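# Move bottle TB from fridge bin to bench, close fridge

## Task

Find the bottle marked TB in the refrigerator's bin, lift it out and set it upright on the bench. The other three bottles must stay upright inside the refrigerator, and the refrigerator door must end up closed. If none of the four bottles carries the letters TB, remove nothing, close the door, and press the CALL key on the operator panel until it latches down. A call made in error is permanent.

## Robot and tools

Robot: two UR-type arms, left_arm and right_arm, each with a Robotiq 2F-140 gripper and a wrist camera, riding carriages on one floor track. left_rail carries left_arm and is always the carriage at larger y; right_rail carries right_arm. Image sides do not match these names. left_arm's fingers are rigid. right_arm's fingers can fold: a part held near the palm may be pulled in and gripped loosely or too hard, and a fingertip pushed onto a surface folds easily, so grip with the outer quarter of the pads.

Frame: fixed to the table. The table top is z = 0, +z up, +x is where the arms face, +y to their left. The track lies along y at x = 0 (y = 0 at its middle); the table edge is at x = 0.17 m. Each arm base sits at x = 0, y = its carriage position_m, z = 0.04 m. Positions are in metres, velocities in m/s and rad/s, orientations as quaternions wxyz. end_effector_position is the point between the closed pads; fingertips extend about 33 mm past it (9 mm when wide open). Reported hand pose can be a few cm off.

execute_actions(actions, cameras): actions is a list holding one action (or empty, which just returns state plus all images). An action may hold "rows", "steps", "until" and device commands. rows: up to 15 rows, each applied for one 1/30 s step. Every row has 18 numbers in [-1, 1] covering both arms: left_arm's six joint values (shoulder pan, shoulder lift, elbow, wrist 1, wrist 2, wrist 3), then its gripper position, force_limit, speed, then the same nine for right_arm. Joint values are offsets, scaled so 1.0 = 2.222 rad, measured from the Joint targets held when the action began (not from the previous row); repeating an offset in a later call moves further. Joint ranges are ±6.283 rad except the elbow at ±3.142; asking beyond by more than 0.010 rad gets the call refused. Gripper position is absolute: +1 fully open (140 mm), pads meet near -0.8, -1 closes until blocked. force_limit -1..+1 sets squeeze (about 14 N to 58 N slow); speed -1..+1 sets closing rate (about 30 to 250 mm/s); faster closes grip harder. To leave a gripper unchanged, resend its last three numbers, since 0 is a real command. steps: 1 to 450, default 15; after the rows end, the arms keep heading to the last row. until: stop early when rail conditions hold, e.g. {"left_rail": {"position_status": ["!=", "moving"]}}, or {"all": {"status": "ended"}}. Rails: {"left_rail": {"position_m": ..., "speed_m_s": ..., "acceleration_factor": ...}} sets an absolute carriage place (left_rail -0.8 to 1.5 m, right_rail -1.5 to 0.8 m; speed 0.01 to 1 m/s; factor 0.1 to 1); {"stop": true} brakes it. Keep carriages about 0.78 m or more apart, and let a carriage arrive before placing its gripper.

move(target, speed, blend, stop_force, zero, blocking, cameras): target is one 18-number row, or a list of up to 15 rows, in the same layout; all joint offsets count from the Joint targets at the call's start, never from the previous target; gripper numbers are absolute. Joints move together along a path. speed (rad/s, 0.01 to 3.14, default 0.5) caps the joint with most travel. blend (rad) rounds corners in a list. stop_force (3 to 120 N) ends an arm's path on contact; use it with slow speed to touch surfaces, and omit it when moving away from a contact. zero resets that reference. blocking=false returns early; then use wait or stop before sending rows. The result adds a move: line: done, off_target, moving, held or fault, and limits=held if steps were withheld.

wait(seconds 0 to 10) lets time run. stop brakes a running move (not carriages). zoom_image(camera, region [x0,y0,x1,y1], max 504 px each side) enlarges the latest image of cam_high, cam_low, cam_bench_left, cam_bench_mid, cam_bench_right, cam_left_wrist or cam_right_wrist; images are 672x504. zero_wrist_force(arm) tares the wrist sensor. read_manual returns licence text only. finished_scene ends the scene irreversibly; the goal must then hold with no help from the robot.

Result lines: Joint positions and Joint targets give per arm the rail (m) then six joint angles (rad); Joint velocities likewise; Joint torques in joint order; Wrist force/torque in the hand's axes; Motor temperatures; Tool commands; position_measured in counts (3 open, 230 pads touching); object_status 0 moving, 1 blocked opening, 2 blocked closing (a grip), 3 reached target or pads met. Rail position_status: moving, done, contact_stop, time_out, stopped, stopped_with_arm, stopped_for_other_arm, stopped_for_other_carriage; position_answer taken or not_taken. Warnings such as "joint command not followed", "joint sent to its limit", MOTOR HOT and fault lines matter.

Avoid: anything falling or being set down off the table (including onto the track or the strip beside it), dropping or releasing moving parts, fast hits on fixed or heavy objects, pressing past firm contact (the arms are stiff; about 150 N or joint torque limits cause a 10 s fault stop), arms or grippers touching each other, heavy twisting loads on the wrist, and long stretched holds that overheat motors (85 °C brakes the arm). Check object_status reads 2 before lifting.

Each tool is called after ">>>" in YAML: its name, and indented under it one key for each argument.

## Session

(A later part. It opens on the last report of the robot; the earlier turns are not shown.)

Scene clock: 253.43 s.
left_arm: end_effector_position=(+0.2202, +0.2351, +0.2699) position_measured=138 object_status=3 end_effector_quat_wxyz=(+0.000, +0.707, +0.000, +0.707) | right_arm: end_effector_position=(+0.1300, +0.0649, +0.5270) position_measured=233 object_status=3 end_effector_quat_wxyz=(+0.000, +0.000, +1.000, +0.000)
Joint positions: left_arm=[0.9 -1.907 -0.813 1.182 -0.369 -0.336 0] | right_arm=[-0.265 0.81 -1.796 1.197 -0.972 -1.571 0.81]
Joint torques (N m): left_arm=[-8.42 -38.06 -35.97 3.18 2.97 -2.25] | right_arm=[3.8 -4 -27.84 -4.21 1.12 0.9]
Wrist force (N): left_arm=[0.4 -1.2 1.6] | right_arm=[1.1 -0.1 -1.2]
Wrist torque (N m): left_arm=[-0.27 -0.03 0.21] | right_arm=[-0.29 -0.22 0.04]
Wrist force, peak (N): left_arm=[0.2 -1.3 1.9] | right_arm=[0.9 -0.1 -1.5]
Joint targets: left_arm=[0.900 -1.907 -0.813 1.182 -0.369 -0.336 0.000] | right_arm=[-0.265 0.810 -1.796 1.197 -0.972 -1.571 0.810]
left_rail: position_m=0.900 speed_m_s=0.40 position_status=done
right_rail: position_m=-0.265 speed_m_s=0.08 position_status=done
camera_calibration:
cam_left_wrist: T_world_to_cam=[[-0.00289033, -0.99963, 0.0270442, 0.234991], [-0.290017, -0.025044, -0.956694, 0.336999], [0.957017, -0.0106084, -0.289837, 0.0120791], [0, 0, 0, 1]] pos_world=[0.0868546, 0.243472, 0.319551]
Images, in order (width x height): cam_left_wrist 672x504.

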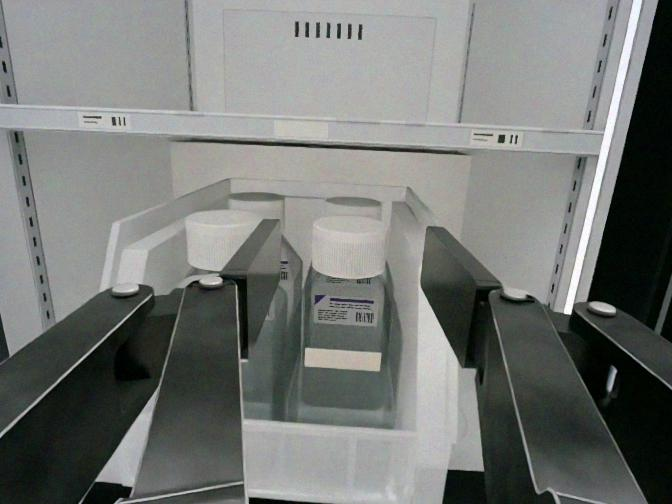

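>>> move:
  target: [0.0681,0.0029,0.0158,-0.0187,0.0681,0,-0.078,0,-0.5,0,0,0,0,0,0,-1,-1,0]
  speed: 0.1
  stop_force: 5
  cameras: ["cam_left_wrist"]

Scene clock: 258.07 s.
left_arm: end_effector_position=(+0.3222, +0.2331, +0.2529) position_measured=138 object_status=3 end_effector_quat_wxyz=(+0.000, +0.707, +0.000, +0.707) | right_arm: end_effector_position=(+0.1300, +0.0649, +0.5270) position_measured=233 object_status=3 end_effector_quat_wxyz=(+0.000, +0.000, +1.000, +0.000)
Joint positions: left_arm=[0.9 -1.755 -0.806 1.217 -0.411 -0.185 0] | right_arm=[-0.265 0.81 -1.796 1.197 -0.972 -1.571 0.81]
Joint torques (N m): left_arm=[6.69 -37.84 -7.17 -1.94 3.11 -2.25] | right_arm=[4.18 -4.17 -27.85 -4.24 1.05 0.88]
Wrist force (N): left_arm=[0.2 -1.1 1.6] | right_arm=[0.8 0.0 -1.2]
Wrist torque (N m): left_arm=[-0.21 0.03 0.17] | right_arm=[-0.29 -0.14 0.05]
Wrist force, peak (N): left_arm=[0.2 -1.2 2.4] | right_arm=[1.2 -0.1 -1.7]
Joint targets: left_arm=[0.900 -1.755 -0.806 1.217 -0.411 -0.185 0.000] | right_arm=[-0.265 0.810 -1.796 1.197 -0.972 -1.571 0.810]
left_rail: position_m=0.900 speed_m_s=0.40 position_status=done
right_rail: position_m=-0.265 speed_m_s=0.08 position_status=done
move: done
camera_calibration:
cam_left_wrist: T_world_to_cam=[[-0.00289056, -0.99963, 0.0270434, 0.233844], [-0.290017, -0.0250432, -0.956694, 0.350394], [0.957017, -0.0106084, -0.289837, -0.0905508], [0, 0, 0, 1]] pos_world=[0.188955, 0.241572, 0.302651]
Images, in order (width x height): cam_left_wrist 672x504.

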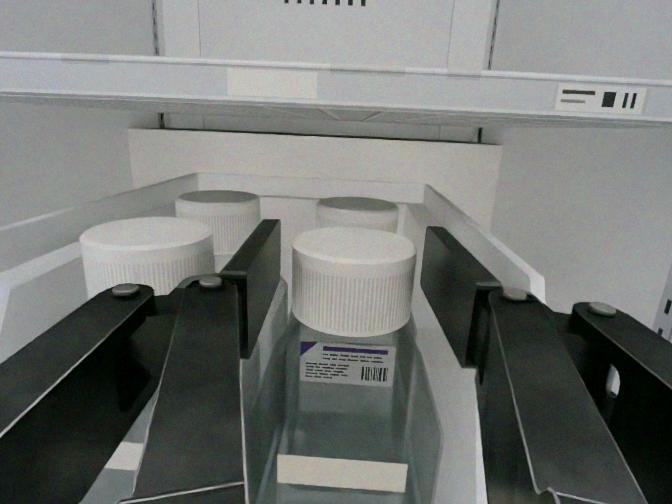

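>>> execute_actions:
  actions:
    - {"rows":[[0,0,0,0,0,0,-1,0,-1,0,0,0,0,0,0,-1,-1,0]],"steps":60}
  cameras: ["cam_left_wrist"]

Scene clock: 264.27 s.
left_arm: end_effector_position=(+0.3222, +0.2331, +0.2529) position_measured=160 object_status=2 end_effector_quat_wxyz=(+0.000, +0.707, +0.000, +0.707) | right_arm: end_effector_position=(+0.1300, +0.0649, +0.5270) position_measured=233 object_status=3 end_effector_quat_wxyz=(+0.000, +0.000, +1.000, +0.000)
Joint positions: left_arm=[0.9 -1.755 -0.806 1.217 -0.411 -0.185 0] | right_arm=[-0.265 0.81 -1.796 1.197 -0.972 -1.571 0.81]
Joint torques (N m): left_arm=[6.86 -38.42 -7.91 1.97 -2.08 -2.25] | right_arm=[3.9 -4.14 -27.87 -4.15 1.08 0.8]
Wrist force (N): left_arm=[2.6 0.0 0.4] | right_arm=[0.7 0.1 -1.2]
Wrist torque (N m): left_arm=[-0.21 -0.06 0.15] | right_arm=[-0.29 -0.13 0.05]
Wrist force, peak (N): left_arm=[2.8 0.0 0.4] | right_arm=[1.2 -0.4 -1.5]
Joint targets: left_arm=[0.900 -1.755 -0.806 1.217 -0.411 -0.185 0.000] | right_arm=[-0.265 0.810 -1.796 1.197 -0.972 -1.571 0.810]
left_rail: position_m=0.900 speed_m_s=0.40 position_status=done
right_rail: position_m=-0.265 speed_m_s=0.08 position_status=done
camera_calibration:
cam_left_wrist: T_world_to_cam=[[-0.00289056, -0.99963, 0.0270434, 0.233744], [-0.290017, -0.0250432, -0.956694, 0.350391], [0.957017, -0.0106084, -0.289837, -0.0905519], [0, 0, 0, 1]] pos_world=[0.188955, 0.241472, 0.302651]
Images, in order (width x height): cam_left_wrist 672x504.

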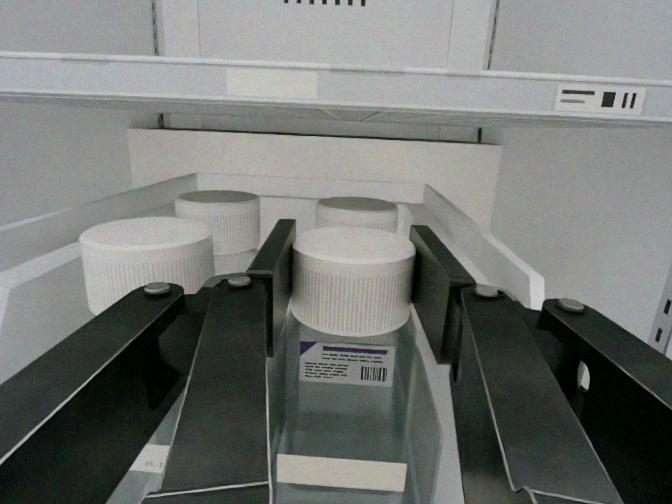

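>>> move:
  target:
    - [-0.0202,-0.0063,-0.0072,0.0135,-0.0202,0,-1,0,-1,0,0,0,0,0,0,-1,-1,0]
    - [-0.0249,-0.0342,-0.0593,0.0935,-0.0249,0,-1,0,-1,0,0,0,0,0,0,-1,-1,0]
  speed: 0.12
  blend: 0.01
  stop_force: 25
  cameras: ["cam_left_wrist"]

Scene clock: 269.00 s.
left_arm: end_effector_position=(+0.2852, +0.2331, +0.3519) position_measured=160 object_status=2 end_effector_quat_wxyz=(+0.000, +0.707, +0.000, +0.707) | right_arm: end_effector_position=(+0.1300, +0.0649, +0.5270) position_measured=233 object_status=3 end_effector_quat_wxyz=(+0.000, +0.000, +1.000, +0.000)
Joint positions: left_arm=[0.9 -1.811 -0.882 1.086 -0.203 -0.24 0] | right_arm=[-0.265 0.81 -1.796 1.197 -0.972 -1.571 0.81]
Joint torques (N m): left_arm=[-9.21 -62.17 -38.62 3.15 -2.69 0.47] | right_arm=[3.51 -4.48 -27.29 -4.12 1.01 0.8]
Wrist force (N): left_arm=[-4.2 -1.0 1.9] | right_arm=[1.1 -0.2 -1.6]
Wrist torque (N m): left_arm=[-0.29 0.04 0.23] | right_arm=[-0.32 -0.20 0.05]
Wrist force, peak (N): left_arm=[-5.0 -1.1 2.1] | right_arm=[1.2 0.0 -1.7]
Joint targets: left_arm=[0.900 -1.811 -0.882 1.086 -0.203 -0.240 0.000] | right_arm=[-0.265 0.810 -1.796 1.197 -0.972 -1.571 0.810]
left_rail: position_m=0.900 speed_m_s=0.40 position_status=done
right_rail: position_m=-0.265 speed_m_s=0.08 position_status=done
move: done
camera_calibration:
cam_left_wrist: T_world_to_cam=[[-0.00289033, -0.99963, 0.0270442, 0.230962], [-0.290017, -0.025044, -0.956694, 0.434278], [0.957017, -0.0106084, -0.289837, -0.0264774], [0, 0, 0, 1]] pos_world=[0.151955, 0.241472, 0.401551]
Images, in order (width x height): cam_left_wrist 672x504.

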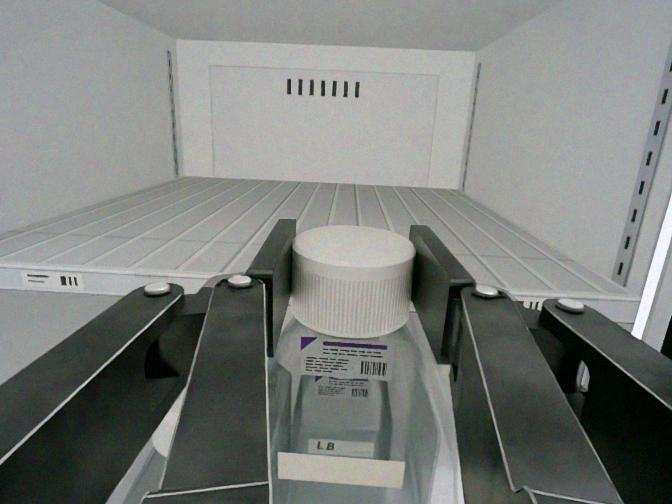

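>>> move:
  target: [-0.1161,0.0390,-0.0770,0.0379,-0.1161,0,-1,0,-1,0,0,0,0,0,0,-1,-1,0]
  speed: 0.25

>>> execute_actions:
  actions:
    - {"left_rail":{"position_m":1.5,"speed_m_s":0.35,"acceleration_factor":0.5},"steps":150,"until":{"left_rail":{"position_status":["!=","moving"]}}}
  cameras: ["cam_right_wrist"]

>>> move:
  target: [0.2938,0.0651,0.0712,-0.1363,0.2938,0,-1,0,-1,0,0,0,0,0,0,-1,-1,0]
  speed: 0.3
  cameras: ["cam_left_wrist","cam_low","cam_bench_left"]

Scene clock: 272.60 s.
left_arm: end_effector_position=(+0.1005, +0.2330, +0.3599) position_measured=160 object_status=2 end_effector_quat_wxyz=(+0.000, +0.707, +0.000, +0.707) | right_arm: end_effector_position=(+0.1300, +0.0649, +0.5270) position_measured=233 object_status=3 end_effector_quat_wxyz=(+0.000, +0.000, +1.000, +0.000)
Joint positions: left_arm=[0.9 -2.068 -0.796 0.915 -0.119 -0.498 0] | right_arm=[-0.265 0.81 -1.796 1.197 -0.972 -1.571 0.81]
Joint torques (N m): left_arm=[-6.95 -40.38 -38.44 4.01 -2.78 1.21] | right_arm=[3.79 -4.26 -27.93 -4.21 1.03 0.74]
Wrist force (N): left_arm=[-4.2 -0.8 1.9] | right_arm=[1.0 -0.3 -1.4]
Wrist torque (N m): left_arm=[-0.23 0.03 0.18] | right_arm=[-0.32 -0.18 0.05]
Wrist force, peak (N): left_arm=[-4.4 -5.0 3.2] | right_arm=[1.2 -0.2 -1.6]
Joint targets: left_arm=[0.900 -2.069 -0.796 0.914 -0.119 -0.498 0.000] | right_arm=[-0.265 0.810 -1.796 1.197 -0.972 -1.571 0.810]
left_rail: position_m=0.900 speed_m_s=0.40 position_status=done
right_rail: position_m=-0.265 speed_m_s=0.08 position_status=done
move: done

Scene clock: 275.70 s.
left_arm: end_effector_position=(+0.1003, +0.8330, +0.3600) position_measured=160 object_status=2 end_effector_quat_wxyz=(+0.000, +0.707, +0.000, +0.707) | right_arm: end_effector_position=(+0.1300, +0.0649, +0.5270) position_measured=233 object_status=3 end_effector_quat_wxyz=(+0.000, +0.000, +1.000, +0.000)
Joint positions: left_arm=[1.5 -2.069 -0.796 0.914 -0.119 -0.498 0] | right_arm=[-0.265 0.81 -1.796 1.197 -0.972 -1.571 0.81]
Joint torques (N m): left_arm=[-5.62 -43.06 -28.76 3.4 -1.59 -0.42] | right_arm=[3.09 -3.99 -27.58 -4.11 1.08 0.79]
Wrist force (N): left_arm=[-4.3 -0.9 2.0] | right_arm=[1.2 -0.2 -1.5]
Wrist torque (N m): left_arm=[-0.26 0.07 0.18] | right_arm=[-0.30 -0.22 0.05]
Wrist force, peak (N): left_arm=[-4.3 -1.5 2.1] | right_arm=[1.1 0.0 -1.7]
Joint targets: left_arm=[1.500 -2.069 -0.796 0.914 -0.119 -0.498 0.000] | right_arm=[-0.265 0.810 -1.796 1.197 -0.972 -1.571 0.810]
Tool commands: left_gripper/position=-1.0 left_gripper/force_limit=+0.0 left_gripper/speed=-1.0 right_gripper/position=-1.0 right_gripper/force_limit=-1.0 right_gripper/speed=+0.0
left_rail: position_m=1.500 speed_m_s=0.35 position_status=done
right_rail: position_m=-0.265 speed_m_s=0.08 position_status=done
camera_calibration:
cam_right_wrist: T_world_to_cam=[[0.0360307, 0.998256, 0.0467705, -0.0931367], [0.955626, -0.0481087, 0.290629, -0.256598], [0.292372, 0.0342235, -0.955692, 0.606688], [0, 0, 0, 1]] pos_world=[0.0711882, 0.0598667, 0.658738]
Images, in order (width x height): cam_right_wrist 672x504.

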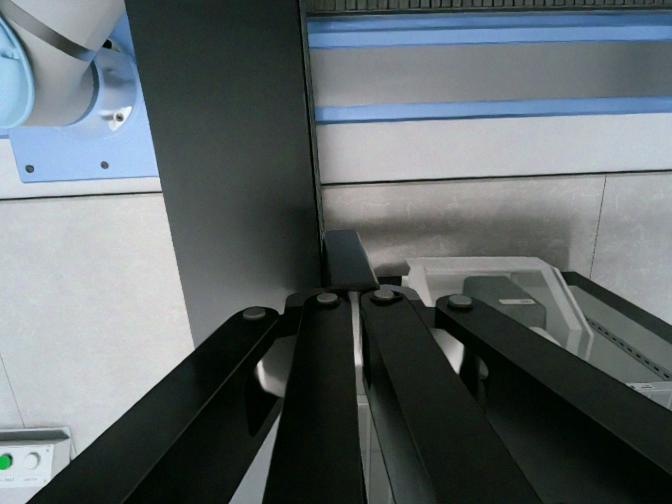

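Scene clock: 278.50 s.
left_arm: end_effector_position=(+0.5500, +0.8331, +0.2000) position_measured=160 object_status=2 end_effector_quat_wxyz=(+0.000, +0.707, +0.000, +0.707) | right_arm: end_effector_position=(+0.1300, +0.0649, +0.5270) position_measured=233 object_status=3 end_effector_quat_wxyz=(+0.000, +0.000, +1.000, +0.000)
Joint positions: left_arm=[1.5 -1.416 -0.651 1.073 -0.421 0.154 0] | right_arm=[-0.265 0.81 -1.796 1.197 -0.972 -1.571 0.81]
Joint torques (N m): left_arm=[6.38 -45.76 -9.08 -3.09 2.89 -2.18] | right_arm=[3.32 -4.45 -26.9 -4.17 1.14 0.77]
Wrist force (N): left_arm=[-4.2 -1.1 1.4] | right_arm=[0.9 -0.3 -1.4]
Wrist torque (N m): left_arm=[-0.31 0.07 0.17] | right_arm=[-0.33 -0.16 0.05]
Wrist force, peak (N): left_arm=[-5.2 -3.0 4.5] | right_arm=[1.1 -0.4 -1.7]
Joint targets: left_arm=[1.500 -1.416 -0.651 1.073 -0.422 0.154 0.000] | right_arm=[-0.265 0.810 -1.796 1.197 -0.972 -1.571 0.810]
left_rail: position_m=1.500 speed_m_s=0.35 position_status=done
right_rail: position_m=-0.265 speed_m_s=0.08 position_status=done
move: done
camera_calibration:
cam_left_wrist: T_world_to_cam=[[-0.00292706, -0.999624, 0.0272638, 0.835568], [-0.290019, -0.0252435, -0.956688, 0.380946], [0.957017, -0.0107073, -0.289836, -0.317474], [0, 0, 0, 1]] pos_world=[0.416755, 0.841471, 0.24965]
Images, in order (width x height): cam_low 672x504, cam_bench_left 672x504, cam_left_wrist 672x504.

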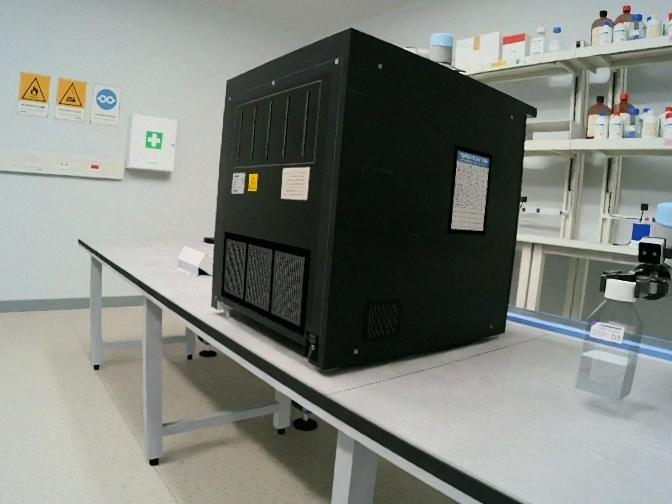

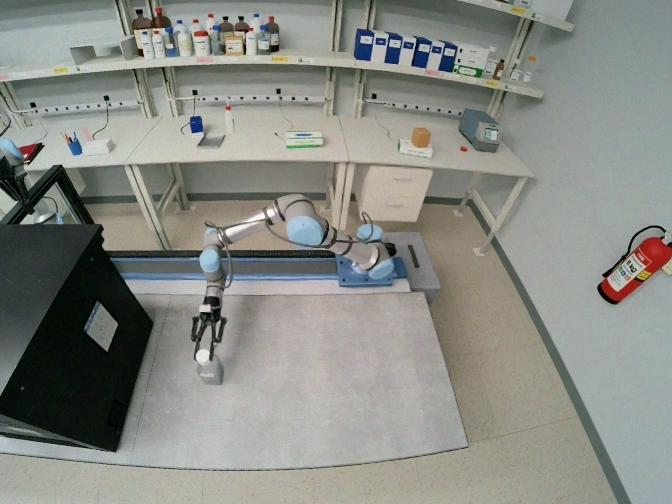

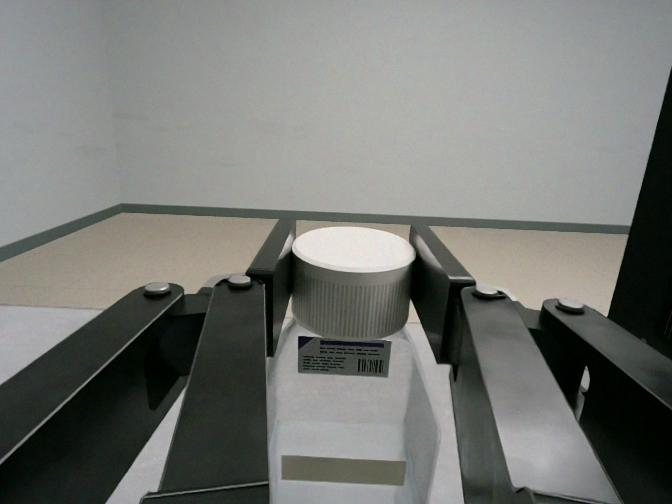

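>>> zoom_image:
  camera: "cam_low"
  region: [560, 270, 660, 410]

Scaled by 3.600 from the camera's 672x504 image, which has a finer 960x720 frame.

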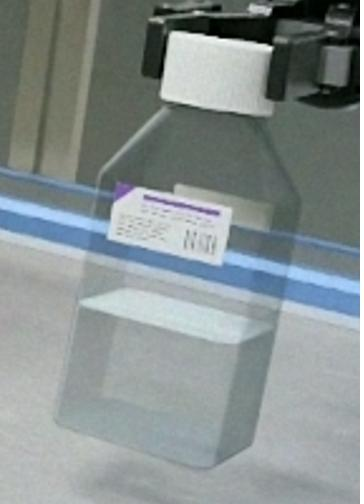

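>>> move:
  target: [0,0.0239,0.0103,-0.0342,0,0,-1,0,-1,0,0,0,0,0,0,-1,-1,0]
  speed: 0.04
  stop_force: 4

Scene clock: 282.53 s.
left_arm: end_effector_position=(+0.5503, +0.8328, +0.1732) position_measured=160 object_status=2 end_effector_quat_wxyz=(+0.000, +0.707, +0.000, +0.707) | right_arm: end_effector_position=(+0.1300, +0.0649, +0.5270) position_measured=233 object_status=3 end_effector_quat_wxyz=(+0.000, +0.000, +1.000, +0.000)
Joint positions: left_arm=[1.5 -1.416 -0.62 1.086 -0.467 0.154 0] | right_arm=[-0.265 0.81 -1.796 1.197 -0.972 -1.571 0.81]
Joint torques (N m): left_arm=[-8.84 -69.95 -38.34 1.21 2.45 -1.66] | right_arm=[2.87 -3.89 -26.92 -4.08 1.17 0.74]
Wrist force (N): left_arm=[-3.9 -1.1 1.4] | right_arm=[0.9 0.0 -1.4]
Wrist torque (N m): left_arm=[-0.33 0.01 0.21] | right_arm=[-0.26 -0.16 0.05]
Wrist force, peak (N): left_arm=[19.5 -3.6 5.0] | right_arm=[1.2 -0.4 -1.7]
Joint targets: left_arm=[1.500 -1.416 -0.620 1.086 -0.467 0.154 0.000] | right_arm=[-0.265 0.810 -1.796 1.197 -0.972 -1.571 0.810]
left_rail: position_m=1.500 speed_m_s=0.35 position_status=done
right_rail: position_m=-0.265 speed_m_s=0.08 position_status=done
move: contact (left_arm); left_arm: the wrist 1 is farthest, 0.031 rad from its target

>>> move:
  target: [0,0.0013,0.0006,-0.0019,0,0,-1,0,-1,0,0,0,0,0,0,-1,-1,0]
  speed: 0.02
  stop_force: 4

Scene clock: 284.57 s.
left_arm: end_effector_position=(+0.5503, +0.8327, +0.1728) position_measured=160 object_status=2 end_effector_quat_wxyz=(+0.000, +0.707, +0.000, +0.707) | right_arm: end_effector_position=(+0.1300, +0.0649, +0.5270) position_measured=233 object_status=3 end_effector_quat_wxyz=(+0.000, +0.000, +1.000, +0.000)
Joint positions: left_arm=[1.5 -1.416 -0.619 1.086 -0.468 0.154 0] | right_arm=[-0.265 0.81 -1.796 1.197 -0.972 -1.571 0.81]
Joint torques (N m): left_arm=[-9.24 -66.65 -35.85 1.86 2 -1.31] | right_arm=[2.88 -3.63 -26.69 -4.06 1.08 0.76]
Wrist force (N): left_arm=[1.7 -1.7 2.2] | right_arm=[0.8 -0.2 -1.7]
Wrist torque (N m): left_arm=[-0.31 -0.13 0.23] | right_arm=[-0.31 -0.14 0.05]
Wrist force, peak (N): left_arm=[7.2 -2.1 3.0] | right_arm=[1.2 -0.2 -1.7]
Joint targets: left_arm=[1.500 -1.416 -0.619 1.086 -0.468 0.154 0.000] | right_arm=[-0.265 0.810 -1.796 1.197 -0.972 -1.571 0.810]
left_rail: position_m=1.500 speed_m_s=0.35 position_status=done
right_rail: position_m=-0.265 speed_m_s=0.08 position_status=done
move: contact (left_arm)

>>> execute_actions:
  actions:
    - {"rows":[[0,0,0,0,0,0,0.43,0,-0.5,0,0,0,0,0,0,-1,-1,0]],"steps":45}
  cameras: ["cam_low"]

>>> move:
  target:
    - [-0.0862,-0.0354,0.0672,-0.0313,-0.0858,0,0.43,0,-0.5,0,0,0,0,0,0,-1,-1,0]
    - [-0.2209,-0.0873,0.0434,0.0444,-0.2206,0,0.43,0,-0.5,0,0,0,0,0,0,-1,-1,0]
  speed: 0.3
  blend: 0.02

>>> execute_actions:
  actions:
    - {"left_rail":{"position_m":0.969,"speed_m_s":0.4,"acceleration_factor":1},"rows":[[0,0,0,0,0,0,-0.078,0,-0.5,0,0,0,0,0,0,-1,-1,0]],"steps":150,"until":{"left_rail":{"position_status":["!=","moving"]}}}
  cameras: ["cam_left_wrist","cam_low"]

Scene clock: 293.87 s.
left_arm: end_effector_position=(+0.5503, +0.8327, +0.1729) position_measured=75 object_status=3 end_effector_quat_wxyz=(+0.000, +0.707, +0.000, +0.707) | right_arm: end_effector_position=(+0.1300, +0.0649, +0.5270) position_measured=233 object_status=3 end_effector_quat_wxyz=(+0.000, +0.000, +1.000, +0.000)
Joint positions: left_arm=[1.5 -1.416 -0.619 1.086 -0.468 0.154 0] | right_arm=[-0.265 0.81 -1.796 1.197 -0.972 -1.571 0.81]
Joint torques (N m): left_arm=[-8.67 -64.53 -35.77 -0.91 1.85 -1.29] | right_arm=[2.05 -4.16 -26.81 -3.96 1.2 0.69]
Wrist force (N): left_arm=[0.6 -1.0 1.5] | right_arm=[0.9 -0.2 -1.6]
Wrist torque (N m): left_arm=[-0.32 -0.03 0.21] | right_arm=[-0.30 -0.16 0.05]
Wrist force, peak (N): left_arm=[1.7 -1.9 2.3] | right_arm=[1.2 -0.4 -1.8]
Joint targets: left_arm=[1.500 -1.416 -0.619 1.086 -0.468 0.154 0.000] | right_arm=[-0.265 0.810 -1.796 1.197 -0.972 -1.571 0.810]
left_rail: position_m=1.500 speed_m_s=0.35 position_status=done
right_rail: position_m=-0.265 speed_m_s=0.08 position_status=done
Images, in order (width x height): cam_low 672x504.

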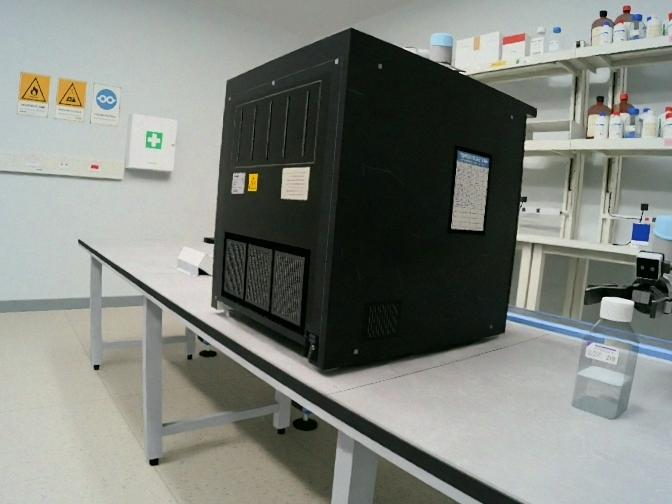

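Scene clock: 296.10 s.
left_arm: end_effector_position=(+0.2204, +0.8350, +0.2698) position_measured=75 object_status=3 end_effector_quat_wxyz=(+0.000, +0.707, +0.000, +0.707) end_effector_velocity=(-0.003, +0.000, +0.002) end_effector_angular_velocity=(+0.000, +0.000, -0.002) | right_arm: end_effector_position=(+0.1300, +0.0649, +0.5270) position_measured=233 object_status=3 end_effector_quat_wxyz=(+0.000, +0.000, +1.000, +0.000)
Joint positions: left_arm=[1.5 -1.906 -0.813 1.183 -0.369 -0.335 0] | right_arm=[-0.265 0.81 -1.796 1.197 -0.972 -1.571 0.81]
Joint velocities: left_arm=[0 -0.005 -0.002 -0.001 0.002 -0.003 0.001] | right_arm=[within noise]
Joint torques (N m): left_arm=[-8.05 -60.72 -36.66 2.92 -2.76 -1.55] | right_arm=[1.81 -4.1 -26.21 -3.94 1.35 0.7]
Wrist force (N): left_arm=[0.3 -1.2 1.7] | right_arm=[0.9 -0.3 -1.4]
Wrist torque (N m): left_arm=[-0.28 0.01 0.22] | right_arm=[-0.33 -0.16 0.05]
Wrist force, peak (N): left_arm=[0.9 -1.1 3.1] | right_arm=[1.1 -0.5 -1.6]
Joint targets: left_arm=[1.500 -1.907 -0.813 1.183 -0.369 -0.336 0.000] | right_arm=[-0.265 0.810 -1.796 1.197 -0.972 -1.571 0.810]
left_rail: position_m=1.500 speed_m_s=0.35 position_status=done
right_rail: position_m=-0.265 speed_m_s=0.08 position_status=done
move: done

Scene clock: 298.37 s.
left_arm: end_effector_position=(+0.2202, +0.3040, +0.2699) position_measured=138 object_status=3 end_effector_quat_wxyz=(+0.000, +0.707, +0.000, +0.707) | right_arm: end_effector_position=(+0.1300, +0.0649, +0.5270) position_measured=233 object_status=3 end_effector_quat_wxyz=(+0.000, +0.000, +1.000, +0.000)
Joint positions: left_arm=[0.969 -1.907 -0.813 1.183 -0.369 -0.336 0] | right_arm=[-0.265 0.81 -1.796 1.197 -0.972 -1.571 0.81]
Joint torques (N m): left_arm=[-5.6 -59.28 -28.27 2.25 -2.42 -1.55] | right_arm=[1.34 -3.66 -26.22 -3.94 1.29 0.64]
Wrist force (N): left_arm=[0.3 -1.4 1.8] | right_arm=[1.0 -0.1 -1.5]
Wrist torque (N m): left_arm=[-0.31 0.00 0.21] | right_arm=[-0.28 -0.17 0.05]
Wrist force, peak (N): left_arm=[0.4 -2.7 1.5] | right_arm=[1.2 -0.2 -1.7]
Joint targets: left_arm=[0.969 -1.907 -0.813 1.183 -0.369 -0.336 0.000] | right_arm=[-0.265 0.810 -1.796 1.197 -0.972 -1.571 0.810]
left_rail: position_m=0.969 speed_m_s=0.40 position_status=done
right_rail: position_m=-0.265 speed_m_s=0.08 position_status=done
camera_calibration:
cam_left_wrist: T_world_to_cam=[[-0.00351772, -0.999637, 0.0267156, 0.304123], [-0.289938, -0.0245487, -0.956731, 0.338702], [0.957039, -0.0111114, -0.289746, 0.0128702], [0, 0, 0, 1]] pos_world=[0.0869552, 0.31247, 0.319651]
Images, in order (width x height): cam_low 672x504, cam_left_wrist 672x504.

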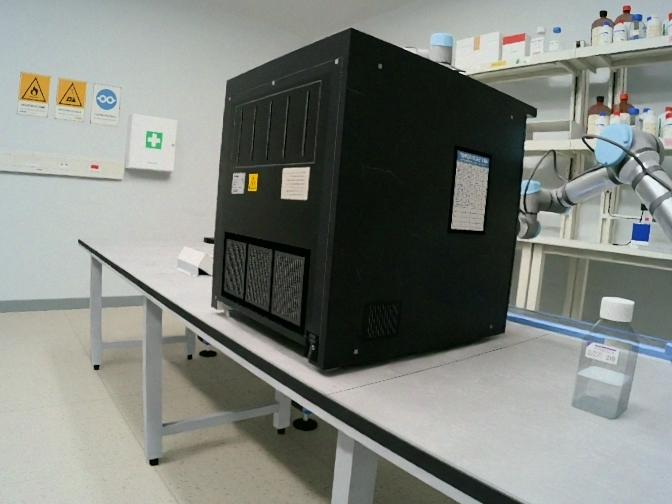

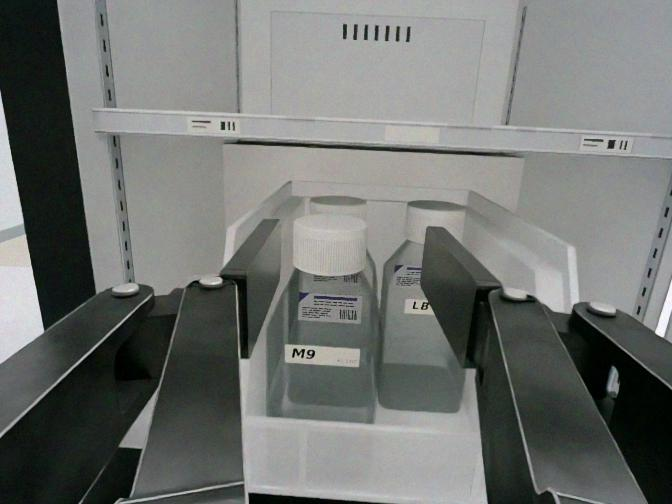

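>>> execute_actions:
  actions:
    - {"left_rail":{"position_m":0.974},"steps":60,"until":{"left_rail":{"position_status":["!=","moving"]}}}

>>> move:
  target: [0.0654,0.0028,0.0152,-0.0180,0.0654,0,-0.078,0,-0.5,0,0,0,0,0,0,-1,-1,0]
  speed: 0.1
  stop_force: 5
  cameras: ["cam_left_wrist"]

Scene clock: 299.50 s.
left_arm: end_effector_position=(+0.2202, +0.3090, +0.2699) position_measured=138 object_status=3 end_effector_quat_wxyz=(+0.000, +0.707, +0.000, +0.707) | right_arm: end_effector_position=(+0.1300, +0.0649, +0.5270) position_measured=233 object_status=3 end_effector_quat_wxyz=(+0.000, +0.000, +1.000, +0.000)
Joint positions: left_arm=[0.974 -1.907 -0.813 1.183 -0.369 -0.336 0] | right_arm=[-0.265 0.81 -1.796 1.197 -0.972 -1.571 0.81]
Joint torques (N m): left_arm=[-3.8 -58.9 -23.6 1.79 -2.08 -1.53] | right_arm=[1.98 -3.96 -26.09 -3.97 1.29 0.71]
Wrist force (N): left_arm=[0.1 -1.1 1.9] | right_arm=[1.1 -0.3 -1.5]
Wrist torque (N m): left_arm=[-0.27 0.04 0.21] | right_arm=[-0.33 -0.20 0.05]
Wrist force, peak (N): left_arm=[0.3 -2.3 1.6] | right_arm=[1.1 -0.3 -1.7]
Joint targets: left_arm=[0.974 -1.907 -0.813 1.183 -0.369 -0.336 0.000] | right_arm=[-0.265 0.810 -1.796 1.197 -0.972 -1.571 0.810]
Tool commands: left_gripper/position=-0.078 left_gripper/force_limit=+0.0 left_gripper/speed=-0.5 right_gripper/position=-1.0 right_gripper/force_limit=-1.0 right_gripper/speed=+0.0
left_rail: position_m=0.974 speed_m_s=0.40 position_status=done
right_rail: position_m=-0.265 speed_m_s=0.08 position_status=done

Scene clock: 302.10 s.
left_arm: end_effector_position=(+0.3182, +0.3068, +0.2536) position_measured=138 object_status=3 end_effector_quat_wxyz=(+0.000, +0.707, +0.000, +0.707) | right_arm: end_effector_position=(+0.1300, +0.0649, +0.5270) position_measured=233 object_status=3 end_effector_quat_wxyz=(+0.000, +0.000, +1.000, +0.000)
Joint positions: left_arm=[0.974 -1.761 -0.807 1.216 -0.409 -0.19 0] | right_arm=[-0.265 0.81 -1.796 1.197 -0.972 -1.571 0.81]
Joint torques (N m): left_arm=[6.7 -38.3 -7.04 -2.01 3.44 -1.51] | right_arm=[1.27 -3.67 -25.74 -3.97 1.31 0.62]
Wrist force (N): left_arm=[0.4 -2.0 1.3] | right_arm=[0.7 -0.2 -1.5]
Wrist torque (N m): left_arm=[-0.19 0.01 0.18] | right_arm=[-0.31 -0.13 0.05]
Wrist force, peak (N): left_arm=[0.1 -2.0 2.2] | right_arm=[1.1 -0.2 -1.7]
Joint targets: left_arm=[0.974 -1.761 -0.807 1.216 -0.409 -0.190 0.000] | right_arm=[-0.265 0.810 -1.796 1.197 -0.972 -1.571 0.810]
left_rail: position_m=0.974 speed_m_s=0.40 position_status=done
right_rail: position_m=-0.265 speed_m_s=0.08 position_status=done
move: done
camera_calibration:
cam_left_wrist: T_world_to_cam=[[-0.00354743, -0.999639, 0.0266195, 0.307741], [-0.289938, -0.0244481, -0.956733, 0.351464], [0.957039, -0.011112, -0.289747, -0.08564], [0, 0, 0, 1]] pos_world=[0.184955, 0.31527, 0.303251]
Images, in order (width x height): cam_left_wrist 672x504.

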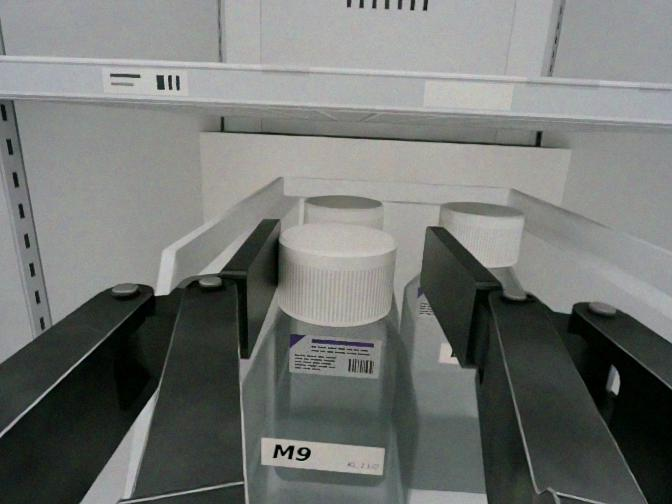

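>>> execute_actions:
  actions:
    - {"left_rail":{"position_m":0.977},"steps":30,"until":{"left_rail":{"position_status":["!=","moving"]}}}

>>> execute_actions:
  actions:
    - {"rows":[[0,0,0,0,0,0,-1,0,-1,0,0,0,0,0,0,-1,-1,0]],"steps":60}

>>> move:
  target:
    - [-0.0202,-0.0063,-0.0072,0.0135,-0.0202,0,-1,0,-1,0,0,0,0,0,0,-1,-1,0]
    - [-0.0249,-0.0342,-0.0593,0.0935,-0.0249,0,-1,0,-1,0,0,0,0,0,0,-1,-1,0]
  speed: 0.12
  blend: 0.01
  stop_force: 25
  cameras: ["cam_left_wrist"]

Scene clock: 312.83 s.
left_arm: end_effector_position=(+0.3182, +0.3098, +0.2535) position_measured=138 object_status=3 end_effector_quat_wxyz=(+0.000, +0.707, +0.000, +0.707) | right_arm: end_effector_position=(+0.1300, +0.0649, +0.5270) position_measured=233 object_status=3 end_effector_quat_wxyz=(+0.000, +0.000, +1.000, +0.000)
Joint positions: left_arm=[0.977 -1.761 -0.807 1.216 -0.409 -0.19 0] | right_arm=[-0.265 0.81 -1.796 1.197 -0.972 -1.571 0.81]
Joint torques (N m): left_arm=[5.88 -42.61 -8.69 -1.09 2.3 -1.6] | right_arm=[0.66 -3.9 -25.75 -3.89 1.17 0.61]
Wrist force (N): left_arm=[0.3 -1.0 1.4] | right_arm=[1.0 0.0 -1.6]
Wrist torque (N m): left_arm=[-0.20 0.02 0.17] | right_arm=[-0.28 -0.18 0.05]
Wrist force, peak (N): left_arm=[0.3 -2.1 1.5] | right_arm=[1.1 -0.2 -1.7]
Joint targets: left_arm=[0.977 -1.761 -0.807 1.216 -0.409 -0.190 0.000] | right_arm=[-0.265 0.810 -1.796 1.197 -0.972 -1.571 0.810]
Tool commands: left_gripper/position=-0.078 left_gripper/force_limit=+0.0 left_gripper/speed=-0.5 right_gripper/position=-1.0 right_gripper/force_limit=-1.0 right_gripper/speed=+0.0
left_rail: position_m=0.977 speed_m_s=0.40 position_status=done
right_rail: position_m=-0.265 speed_m_s=0.08 position_status=done

Scene clock: 315.03 s.
left_arm: end_effector_position=(+0.3182, +0.3099, +0.2535) position_measured=161 object_status=2 end_effector_quat_wxyz=(+0.000, +0.707, +0.000, +0.707) | right_arm: end_effector_position=(+0.1300, +0.0649, +0.5270) position_measured=233 object_status=3 end_effector_quat_wxyz=(+0.000, +0.000, +1.000, +0.000)
Joint positions: left_arm=[0.977 -1.761 -0.807 1.216 -0.409 -0.19 0] | right_arm=[-0.265 0.81 -1.796 1.197 -0.972 -1.571 0.81]
Joint torques (N m): left_arm=[1.98 -60.81 -17.02 2.72 -2.51 -1.57] | right_arm=[0.64 -3.76 -25.91 -3.88 1.23 0.57]
Wrist force (N): left_arm=[-1.7 -0.9 1.0] | right_arm=[1.0 0.2 -1.5]
Wrist torque (N m): left_arm=[-0.18 0.03 0.19] | right_arm=[-0.24 -0.18 0.05]
Wrist force, peak (N): left_arm=[-3.7 -2.0 1.5] | right_arm=[1.3 -0.2 -1.8]
Joint targets: left_arm=[0.977 -1.761 -0.807 1.216 -0.409 -0.190 0.000] | right_arm=[-0.265 0.810 -1.796 1.197 -0.972 -1.571 0.810]
left_rail: position_m=0.977 speed_m_s=0.40 position_status=done
right_rail: position_m=-0.265 speed_m_s=0.08 position_status=done

Scene clock: 318.03 s.
left_arm: end_effector_position=(+0.2812, +0.3102, +0.3526) position_measured=161 object_status=2 end_effector_quat_wxyz=(+0.000, +0.707, +0.000, +0.707) | right_arm: end_effector_position=(+0.1300, +0.0649, +0.5270) position_measured=233 object_status=3 end_effector_quat_wxyz=(+0.000, +0.000, +1.000, +0.000)
Joint positions: left_arm=[0.977 -1.817 -0.883 1.085 -0.201 -0.246 0] | right_arm=[-0.265 0.81 -1.796 1.197 -0.972 -1.571 0.81]
Joint torques (N m): left_arm=[-9.23 -62.3 -38.43 3.11 -2.67 -1.67] | right_arm=[0.58 -4.11 -26.04 -3.8 1.21 0.56]
Wrist force (N): left_arm=[-4.2 -1.0 1.8] | right_arm=[1.0 -0.2 -1.7]
Wrist torque (N m): left_arm=[-0.28 -0.02 0.23] | right_arm=[-0.31 -0.18 0.05]
Wrist force, peak (N): left_arm=[-5.3 -1.9 2.7] | right_arm=[1.1 -0.3 -1.9]
Joint targets: left_arm=[0.977 -1.817 -0.883 1.085 -0.201 -0.246 0.000] | right_arm=[-0.265 0.810 -1.796 1.197 -0.972 -1.571 0.810]
left_rail: position_m=0.977 speed_m_s=0.40 position_status=done
right_rail: position_m=-0.265 speed_m_s=0.08 position_status=done
move: done
camera_calibration:
cam_left_wrist: T_world_to_cam=[[-0.00351793, -0.999637, 0.026715, 0.308329], [-0.289938, -0.0245479, -0.956731, 0.435566], [0.957039, -0.0111114, -0.289746, -0.0215072], [0, 0, 0, 1]] pos_world=[0.147955, 0.31867, 0.402251]
Images, in order (width x height): cam_left_wrist 672x504.

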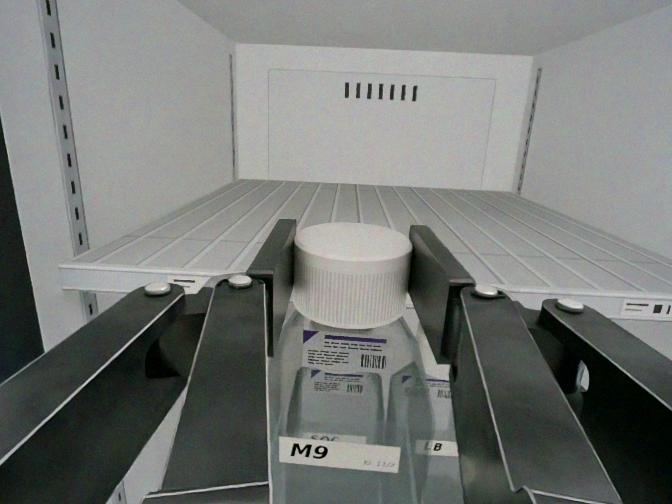

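>>> zoom_image:
  camera: "cam_left_wrist"
  region: [260, 360, 480, 500]

>>> execute_actions:
  actions: []
  cameras: ["cam_low"]

>>> zoom_image:
  camera: "cam_low"
  region: [550, 280, 660, 430]

Scaled by 2.291 from the camera's 672x504 image, which has a finer 960x720 frame.

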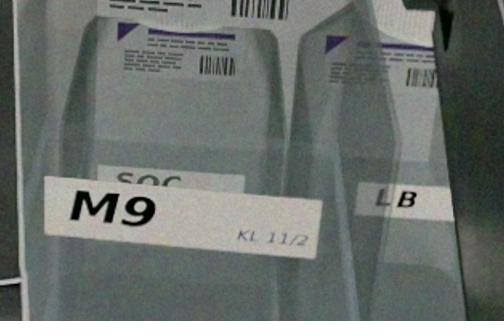

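Scene clock: 318.50 s.
left_arm: end_effector_position=(+0.2812, +0.3102, +0.3526) position_measured=161 object_status=2 end_effector_quat_wxyz=(+0.000, +0.707, +0.000, +0.707) | right_arm: end_effector_position=(+0.1300, +0.0649, +0.5270) position_measured=233 object_status=3 end_effector_quat_wxyz=(+0.000, +0.000, +1.000, +0.000)
Joint positions: left_arm=[0.977 -1.817 -0.883 1.085 -0.201 -0.246 0] | right_arm=[-0.265 0.81 -1.796 1.197 -0.972 -1.571 0.81]
Joint velocities: within noise
Joint torques (N m): left_arm=[-7.92 -62.07 -39.29 3.26 -2.61 -1.65] | right_arm=[0.68 -3.73 -25.72 -3.8 1.21 0.53]
Motor temperatures (°C): left_arm=[34 27 34 32 36 36] | right_arm=[33 38 35 39 45 35]
Wrist force (N): left_arm=[-4.4 -1.1 1.7] | right_arm=[1.1 -0.1 -1.7]
Wrist torque (N m): left_arm=[-0.30 0.01 0.23] | right_arm=[-0.30 -0.20 0.05]
Wrist force, peak (N): left_arm=[-4.4 -1.2 1.8] | right_arm=[1.1 -0.3 -1.8]
Joint targets: left_arm=[0.977 -1.817 -0.883 1.085 -0.201 -0.246 0.000] | right_arm=[-0.265 0.810 -1.796 1.197 -0.972 -1.571 0.810]
Tool commands: left_gripper/position=-1.0 left_gripper/force_limit=+0.0 left_gripper/speed=-1.0 right_gripper/position=-1.0 right_gripper/force_limit=-1.0 right_gripper/speed=+0.0
left_rail: position_m=0.977 speed_m_s=0.40 position_status=done
right_rail: position_m=-0.265 speed_m_s=0.08 position_status=done
Images, in order (width x height): cam_low 672x504.

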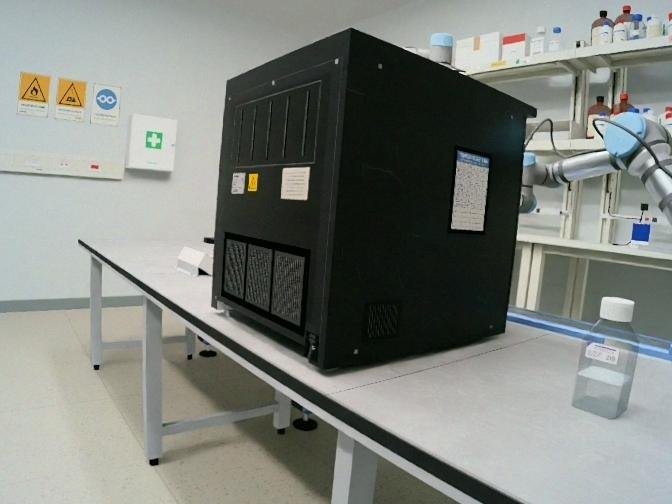

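Scaled by 3.360 from the camera's 672x504 image, which has a finer 960x720 frame.

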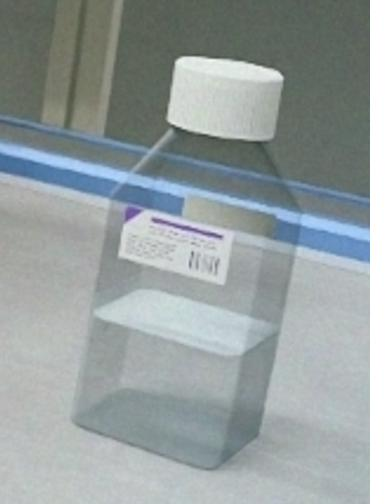

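>>> move:
  target:
    - [0.0047,0.0279,0.0521,-0.08,0.0047,0,-1,0,-1,0,0,0,0,0,0,-1,-1,0]
    - [0.0249,0.0342,0.0593,-0.0935,0.0249,0,-1,0,-1,0,0,0,0,0,0,-1,-1,0]
  speed: [0.12,0.05]
  blend: 0.01
  stop_force: 5
  cameras: ["cam_left_wrist"]

Scene clock: 325.17 s.
left_arm: end_effector_position=(+0.3169, +0.3098, +0.2543) position_measured=161 object_status=2 end_effector_quat_wxyz=(+0.000, +0.707, +0.000, +0.707) | right_arm: end_effector_position=(+0.1300, +0.0649, +0.5270) position_measured=233 object_status=3 end_effector_quat_wxyz=(+0.000, +0.000, +1.000, +0.000)
Joint positions: left_arm=[0.977 -1.763 -0.808 1.216 -0.408 -0.192 0] | right_arm=[-0.265 0.81 -1.796 1.197 -0.972 -1.571 0.81]
Joint torques (N m): left_arm=[-9.88 -55.2 -32.89 2.02 -2.75 -1.78] | right_arm=[-0.1 -3.63 -25.34 -3.79 1.18 0.5]
Wrist force (N): left_arm=[14.3 -0.9 4.3] | right_arm=[1.2 -0.3 -0.9]
Wrist torque (N m): left_arm=[-0.20 -0.26 0.07] | right_arm=[-0.34 -0.17 0.05]
Wrist force, peak (N): left_arm=[18.2 -0.8 4.8] | right_arm=[1.2 -0.2 -1.9]
Joint targets: left_arm=[0.977 -1.763 -0.808 1.216 -0.408 -0.192 0.000] | right_arm=[-0.265 0.810 -1.796 1.197 -0.972 -1.571 0.810]
left_rail: position_m=0.977 speed_m_s=0.40 position_status=done
right_rail: position_m=-0.265 speed_m_s=0.08 position_status=done
move: contact (left_arm); path passed 1 of 2 targets
camera_calibration:
cam_left_wrist: T_world_to_cam=[[-0.00351793, -0.999637, 0.026715, 0.310681], [-0.289938, -0.0245479, -0.956731, 0.351861], [0.957039, -0.0111114, -0.289746, -0.08416], [0, 0, 0, 1]] pos_world=[0.183655, 0.31827, 0.303951]
Images, in order (width x height): cam_left_wrist 672x504.

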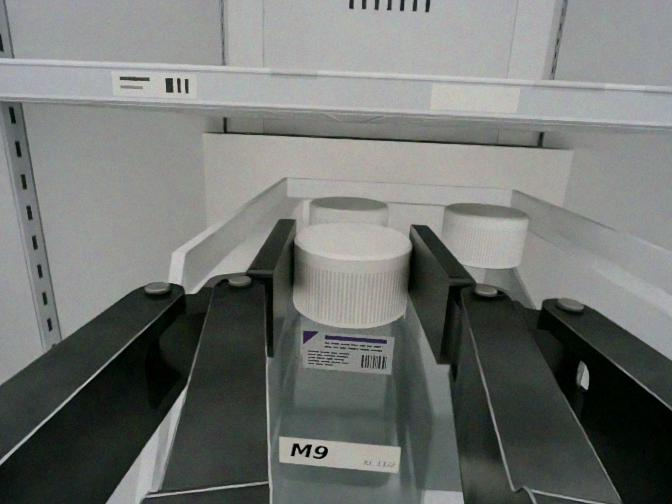

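>>> execute_actions:
  actions:
    - {"rows":[[0,0,0,0,0,0,-0.078,0,-0.6,0,0,0,0,0,0,-1,-1,0]],"steps":30}

>>> move:
  target: [-0.0645,-0.0023,-0.0150,0.0175,-0.0645,0,-0.078,0,-0.6,0,0,0,0,0,0,-1,-1,0]
  speed: 0.2
  cameras: ["cam_left_wrist"]

>>> zoom_image:
  camera: "cam_left_wrist"
  region: [260, 200, 470, 420]

Scene clock: 327.33 s.
left_arm: end_effector_position=(+0.3169, +0.3098, +0.2543) position_measured=138 object_status=3 end_effector_quat_wxyz=(+0.000, +0.707, +0.000, +0.707) | right_arm: end_effector_position=(+0.1300, +0.0649, +0.5270) position_measured=233 object_status=3 end_effector_quat_wxyz=(+0.000, +0.000, +1.000, +0.000)
Joint positions: left_arm=[0.977 -1.763 -0.808 1.216 -0.408 -0.192 0] | right_arm=[-0.265 0.81 -1.796 1.197 -0.972 -1.571 0.81]
Joint torques (N m): left_arm=[1.5 -54.79 -32.87 2.07 -2.09 -1.74] | right_arm=[-0.07 -3.54 -25.46 -3.79 1.13 0.47]
Wrist force (N): left_arm=[0.1 -1.0 1.4] | right_arm=[1.3 -0.2 -1.2]
Wrist torque (N m): left_arm=[-0.21 0.05 0.17] | right_arm=[-0.34 -0.17 0.05]
Wrist force, peak (N): left_arm=[14.3 -0.8 4.2] | right_arm=[1.2 -0.2 -1.6]
Joint targets: left_arm=[0.977 -1.763 -0.808 1.216 -0.408 -0.192 0.000] | right_arm=[-0.265 0.810 -1.796 1.197 -0.972 -1.571 0.810]
left_rail: position_m=0.977 speed_m_s=0.40 position_status=done
right_rail: position_m=-0.265 speed_m_s=0.08 position_status=done

Scene clock: 328.60 s.
left_arm: end_effector_position=(+0.2205, +0.3119, +0.2698) position_measured=138 object_status=3 end_effector_quat_wxyz=(+0.000, +0.707, +0.000, +0.707) | right_arm: end_effector_position=(+0.1300, +0.0649, +0.5270) position_measured=233 object_status=3 end_effector_quat_wxyz=(+0.000, +0.000, +1.000, +0.000)
Joint positions: left_arm=[0.977 -1.906 -0.813 1.182 -0.369 -0.335 0] | right_arm=[-0.265 0.81 -1.796 1.197 -0.972 -1.571 0.81]
Joint torques (N m): left_arm=[-8.75 -61.63 -35.55 3.08 -2.6 -1.78] | right_arm=[-0.18 -3.88 -25.42 -3.81 1.03 0.51]
Wrist force (N): left_arm=[0.2 -1.0 1.7] | right_arm=[1.4 -0.2 -1.3]
Wrist torque (N m): left_arm=[-0.23 0.02 0.22] | right_arm=[-0.32 -0.19 0.06]
Wrist force, peak (N): left_arm=[-0.1 -1.3 2.9] | right_arm=[1.4 -0.2 -1.3]
Joint targets: left_arm=[0.977 -1.907 -0.813 1.182 -0.369 -0.336 0.000] | right_arm=[-0.265 0.810 -1.796 1.197 -0.972 -1.571 0.810]
left_rail: position_m=0.977 speed_m_s=0.40 position_status=done
right_rail: position_m=-0.265 speed_m_s=0.08 position_status=done
move: done
camera_calibration:
cam_left_wrist: T_world_to_cam=[[-0.003517, -0.999645, 0.0263968, 0.312131], [-0.289725, -0.0242462, -0.956803, 0.338671], [0.957104, -0.0110129, -0.289537, 0.0126045], [0, 0, 0, 1]] pos_world=[0.0871554, 0.320371, 0.319452]
Images, in order (width x height): cam_left_wrist 672x504.

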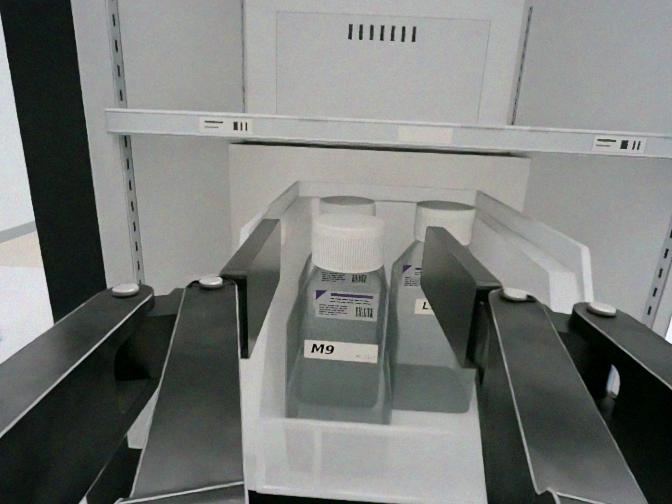

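Scaled by 2.291 from the camera's 672x504 image, which has a finer 960x720 frame.

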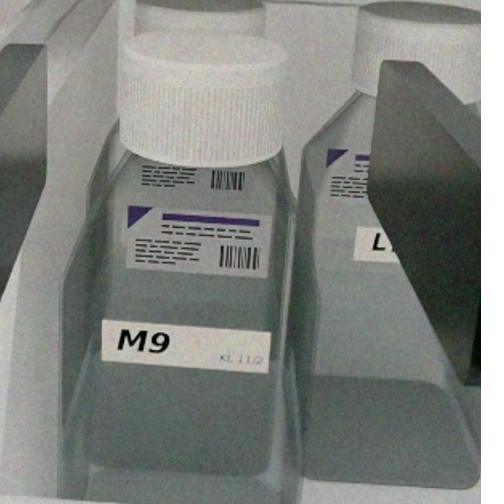

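>>> execute_actions:
  actions:
    - {"left_rail":{"position_m":1.5,"speed_m_s":0.4},"rows":[[0,0,0,0,0,0,0.3,0,-0.5,0,0,0,0,0,0,-1,-1,0]],"steps":150,"until":{"left_rail":{"position_status":["!=","moving"]}}}

>>> move:
  target: [0.1348,0.0519,0.0235,-0.0759,0.1347,0,0.3,0,-0.5,0,0,0,0,0,0,-1,-1,0]
  speed: 0.3
  cameras: ["cam_left_wrist"]

>>> zoom_image:
  camera: "cam_left_wrist"
  region: [260, 200, 460, 400]

Scene clock: 331.63 s.
left_arm: end_effector_position=(+0.2202, +0.8349, +0.2698) position_measured=91 object_status=3 end_effector_quat_wxyz=(+0.000, +0.707, +0.000, +0.707) | right_arm: end_effector_position=(+0.1300, +0.0649, +0.5270) position_measured=233 object_status=3 end_effector_quat_wxyz=(+0.000, +0.000, +1.000, +0.000)
Joint positions: left_arm=[1.5 -1.907 -0.813 1.182 -0.369 -0.336 0] | right_arm=[-0.265 0.81 -1.796 1.197 -0.972 -1.571 0.81]
Joint torques (N m): left_arm=[-4.65 -56.92 -22.27 1.34 -1.55 -1.82] | right_arm=[-0.84 -3.79 -25.41 -3.81 1.12 0.54]
Wrist force (N): left_arm=[0.2 -1.3 1.6] | right_arm=[1.4 -0.1 -1.2]
Wrist torque (N m): left_arm=[-0.30 0.02 0.21] | right_arm=[-0.30 -0.19 0.05]
Wrist force, peak (N): left_arm=[0.3 -2.3 1.7] | right_arm=[1.6 -0.1 -1.4]
Joint targets: left_arm=[1.500 -1.907 -0.813 1.182 -0.369 -0.336 0.000] | right_arm=[-0.265 0.810 -1.796 1.197 -0.972 -1.571 0.810]
left_rail: position_m=1.500 speed_m_s=0.40 position_status=done
right_rail: position_m=-0.265 speed_m_s=0.08 position_status=done

Scene clock: 333.23 s.
left_arm: end_effector_position=(+0.4201, +0.8329, +0.1751) position_measured=91 object_status=3 end_effector_quat_wxyz=(+0.000, +0.707, +0.000, +0.707) | right_arm: end_effector_position=(+0.1300, +0.0649, +0.5270) position_measured=233 object_status=3 end_effector_quat_wxyz=(+0.000, +0.000, +1.000, +0.000)
Joint positions: left_arm=[1.5 -1.607 -0.697 1.235 -0.537 -0.037 0] | right_arm=[-0.265 0.81 -1.796 1.197 -0.972 -1.571 0.81]
Joint torques (N m): left_arm=[7.67 -40.97 -6.56 -2.29 2.91 -1.82] | right_arm=[-0.39 -4.15 -25.66 -3.77 1.09 0.44]
Wrist force (N): left_arm=[0.7 -1.0 1.8] | right_arm=[1.4 -0.2 -1.0]
Wrist torque (N m): left_arm=[-0.21 -0.02 0.16] | right_arm=[-0.33 -0.20 0.06]
Wrist force, peak (N): left_arm=[-0.3 -2.1 4.4] | right_arm=[1.5 -0.1 -1.5]
Joint targets: left_arm=[1.500 -1.607 -0.697 1.235 -0.537 -0.036 0.000] | right_arm=[-0.265 0.810 -1.796 1.197 -0.972 -1.571 0.810]
left_rail: position_m=1.500 speed_m_s=0.40 position_status=done
right_rail: position_m=-0.265 speed_m_s=0.08 position_status=done
move: done
camera_calibration:
cam_left_wrist: T_world_to_cam=[[-0.00330774, -0.999619, 0.0273861, 0.835841], [-0.290028, -0.0252501, -0.956685, 0.319552], [0.957012, -0.0111072, -0.289834, -0.200009], [0, 0, 0, 1]] pos_world=[0.286855, 0.84137, 0.22485]
Images, in order (width x height): cam_left_wrist 672x504.

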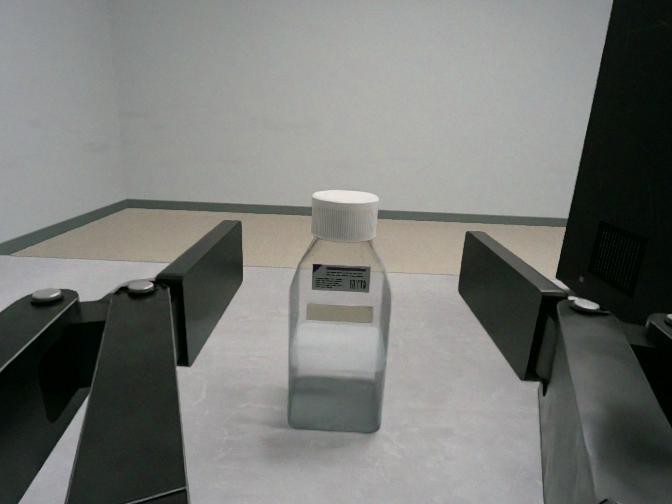

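Scaled by 2.520 from the camera's 672x504 image, which has a finer 960x720 frame.

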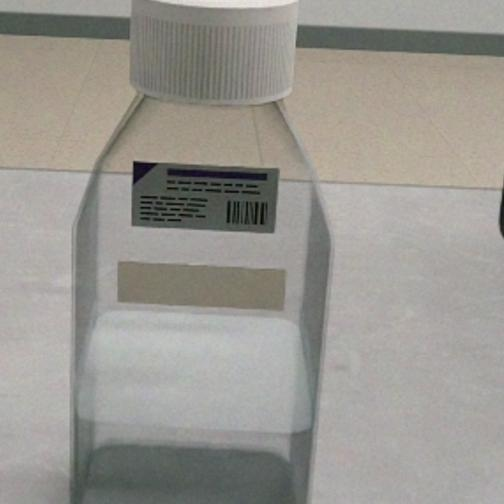

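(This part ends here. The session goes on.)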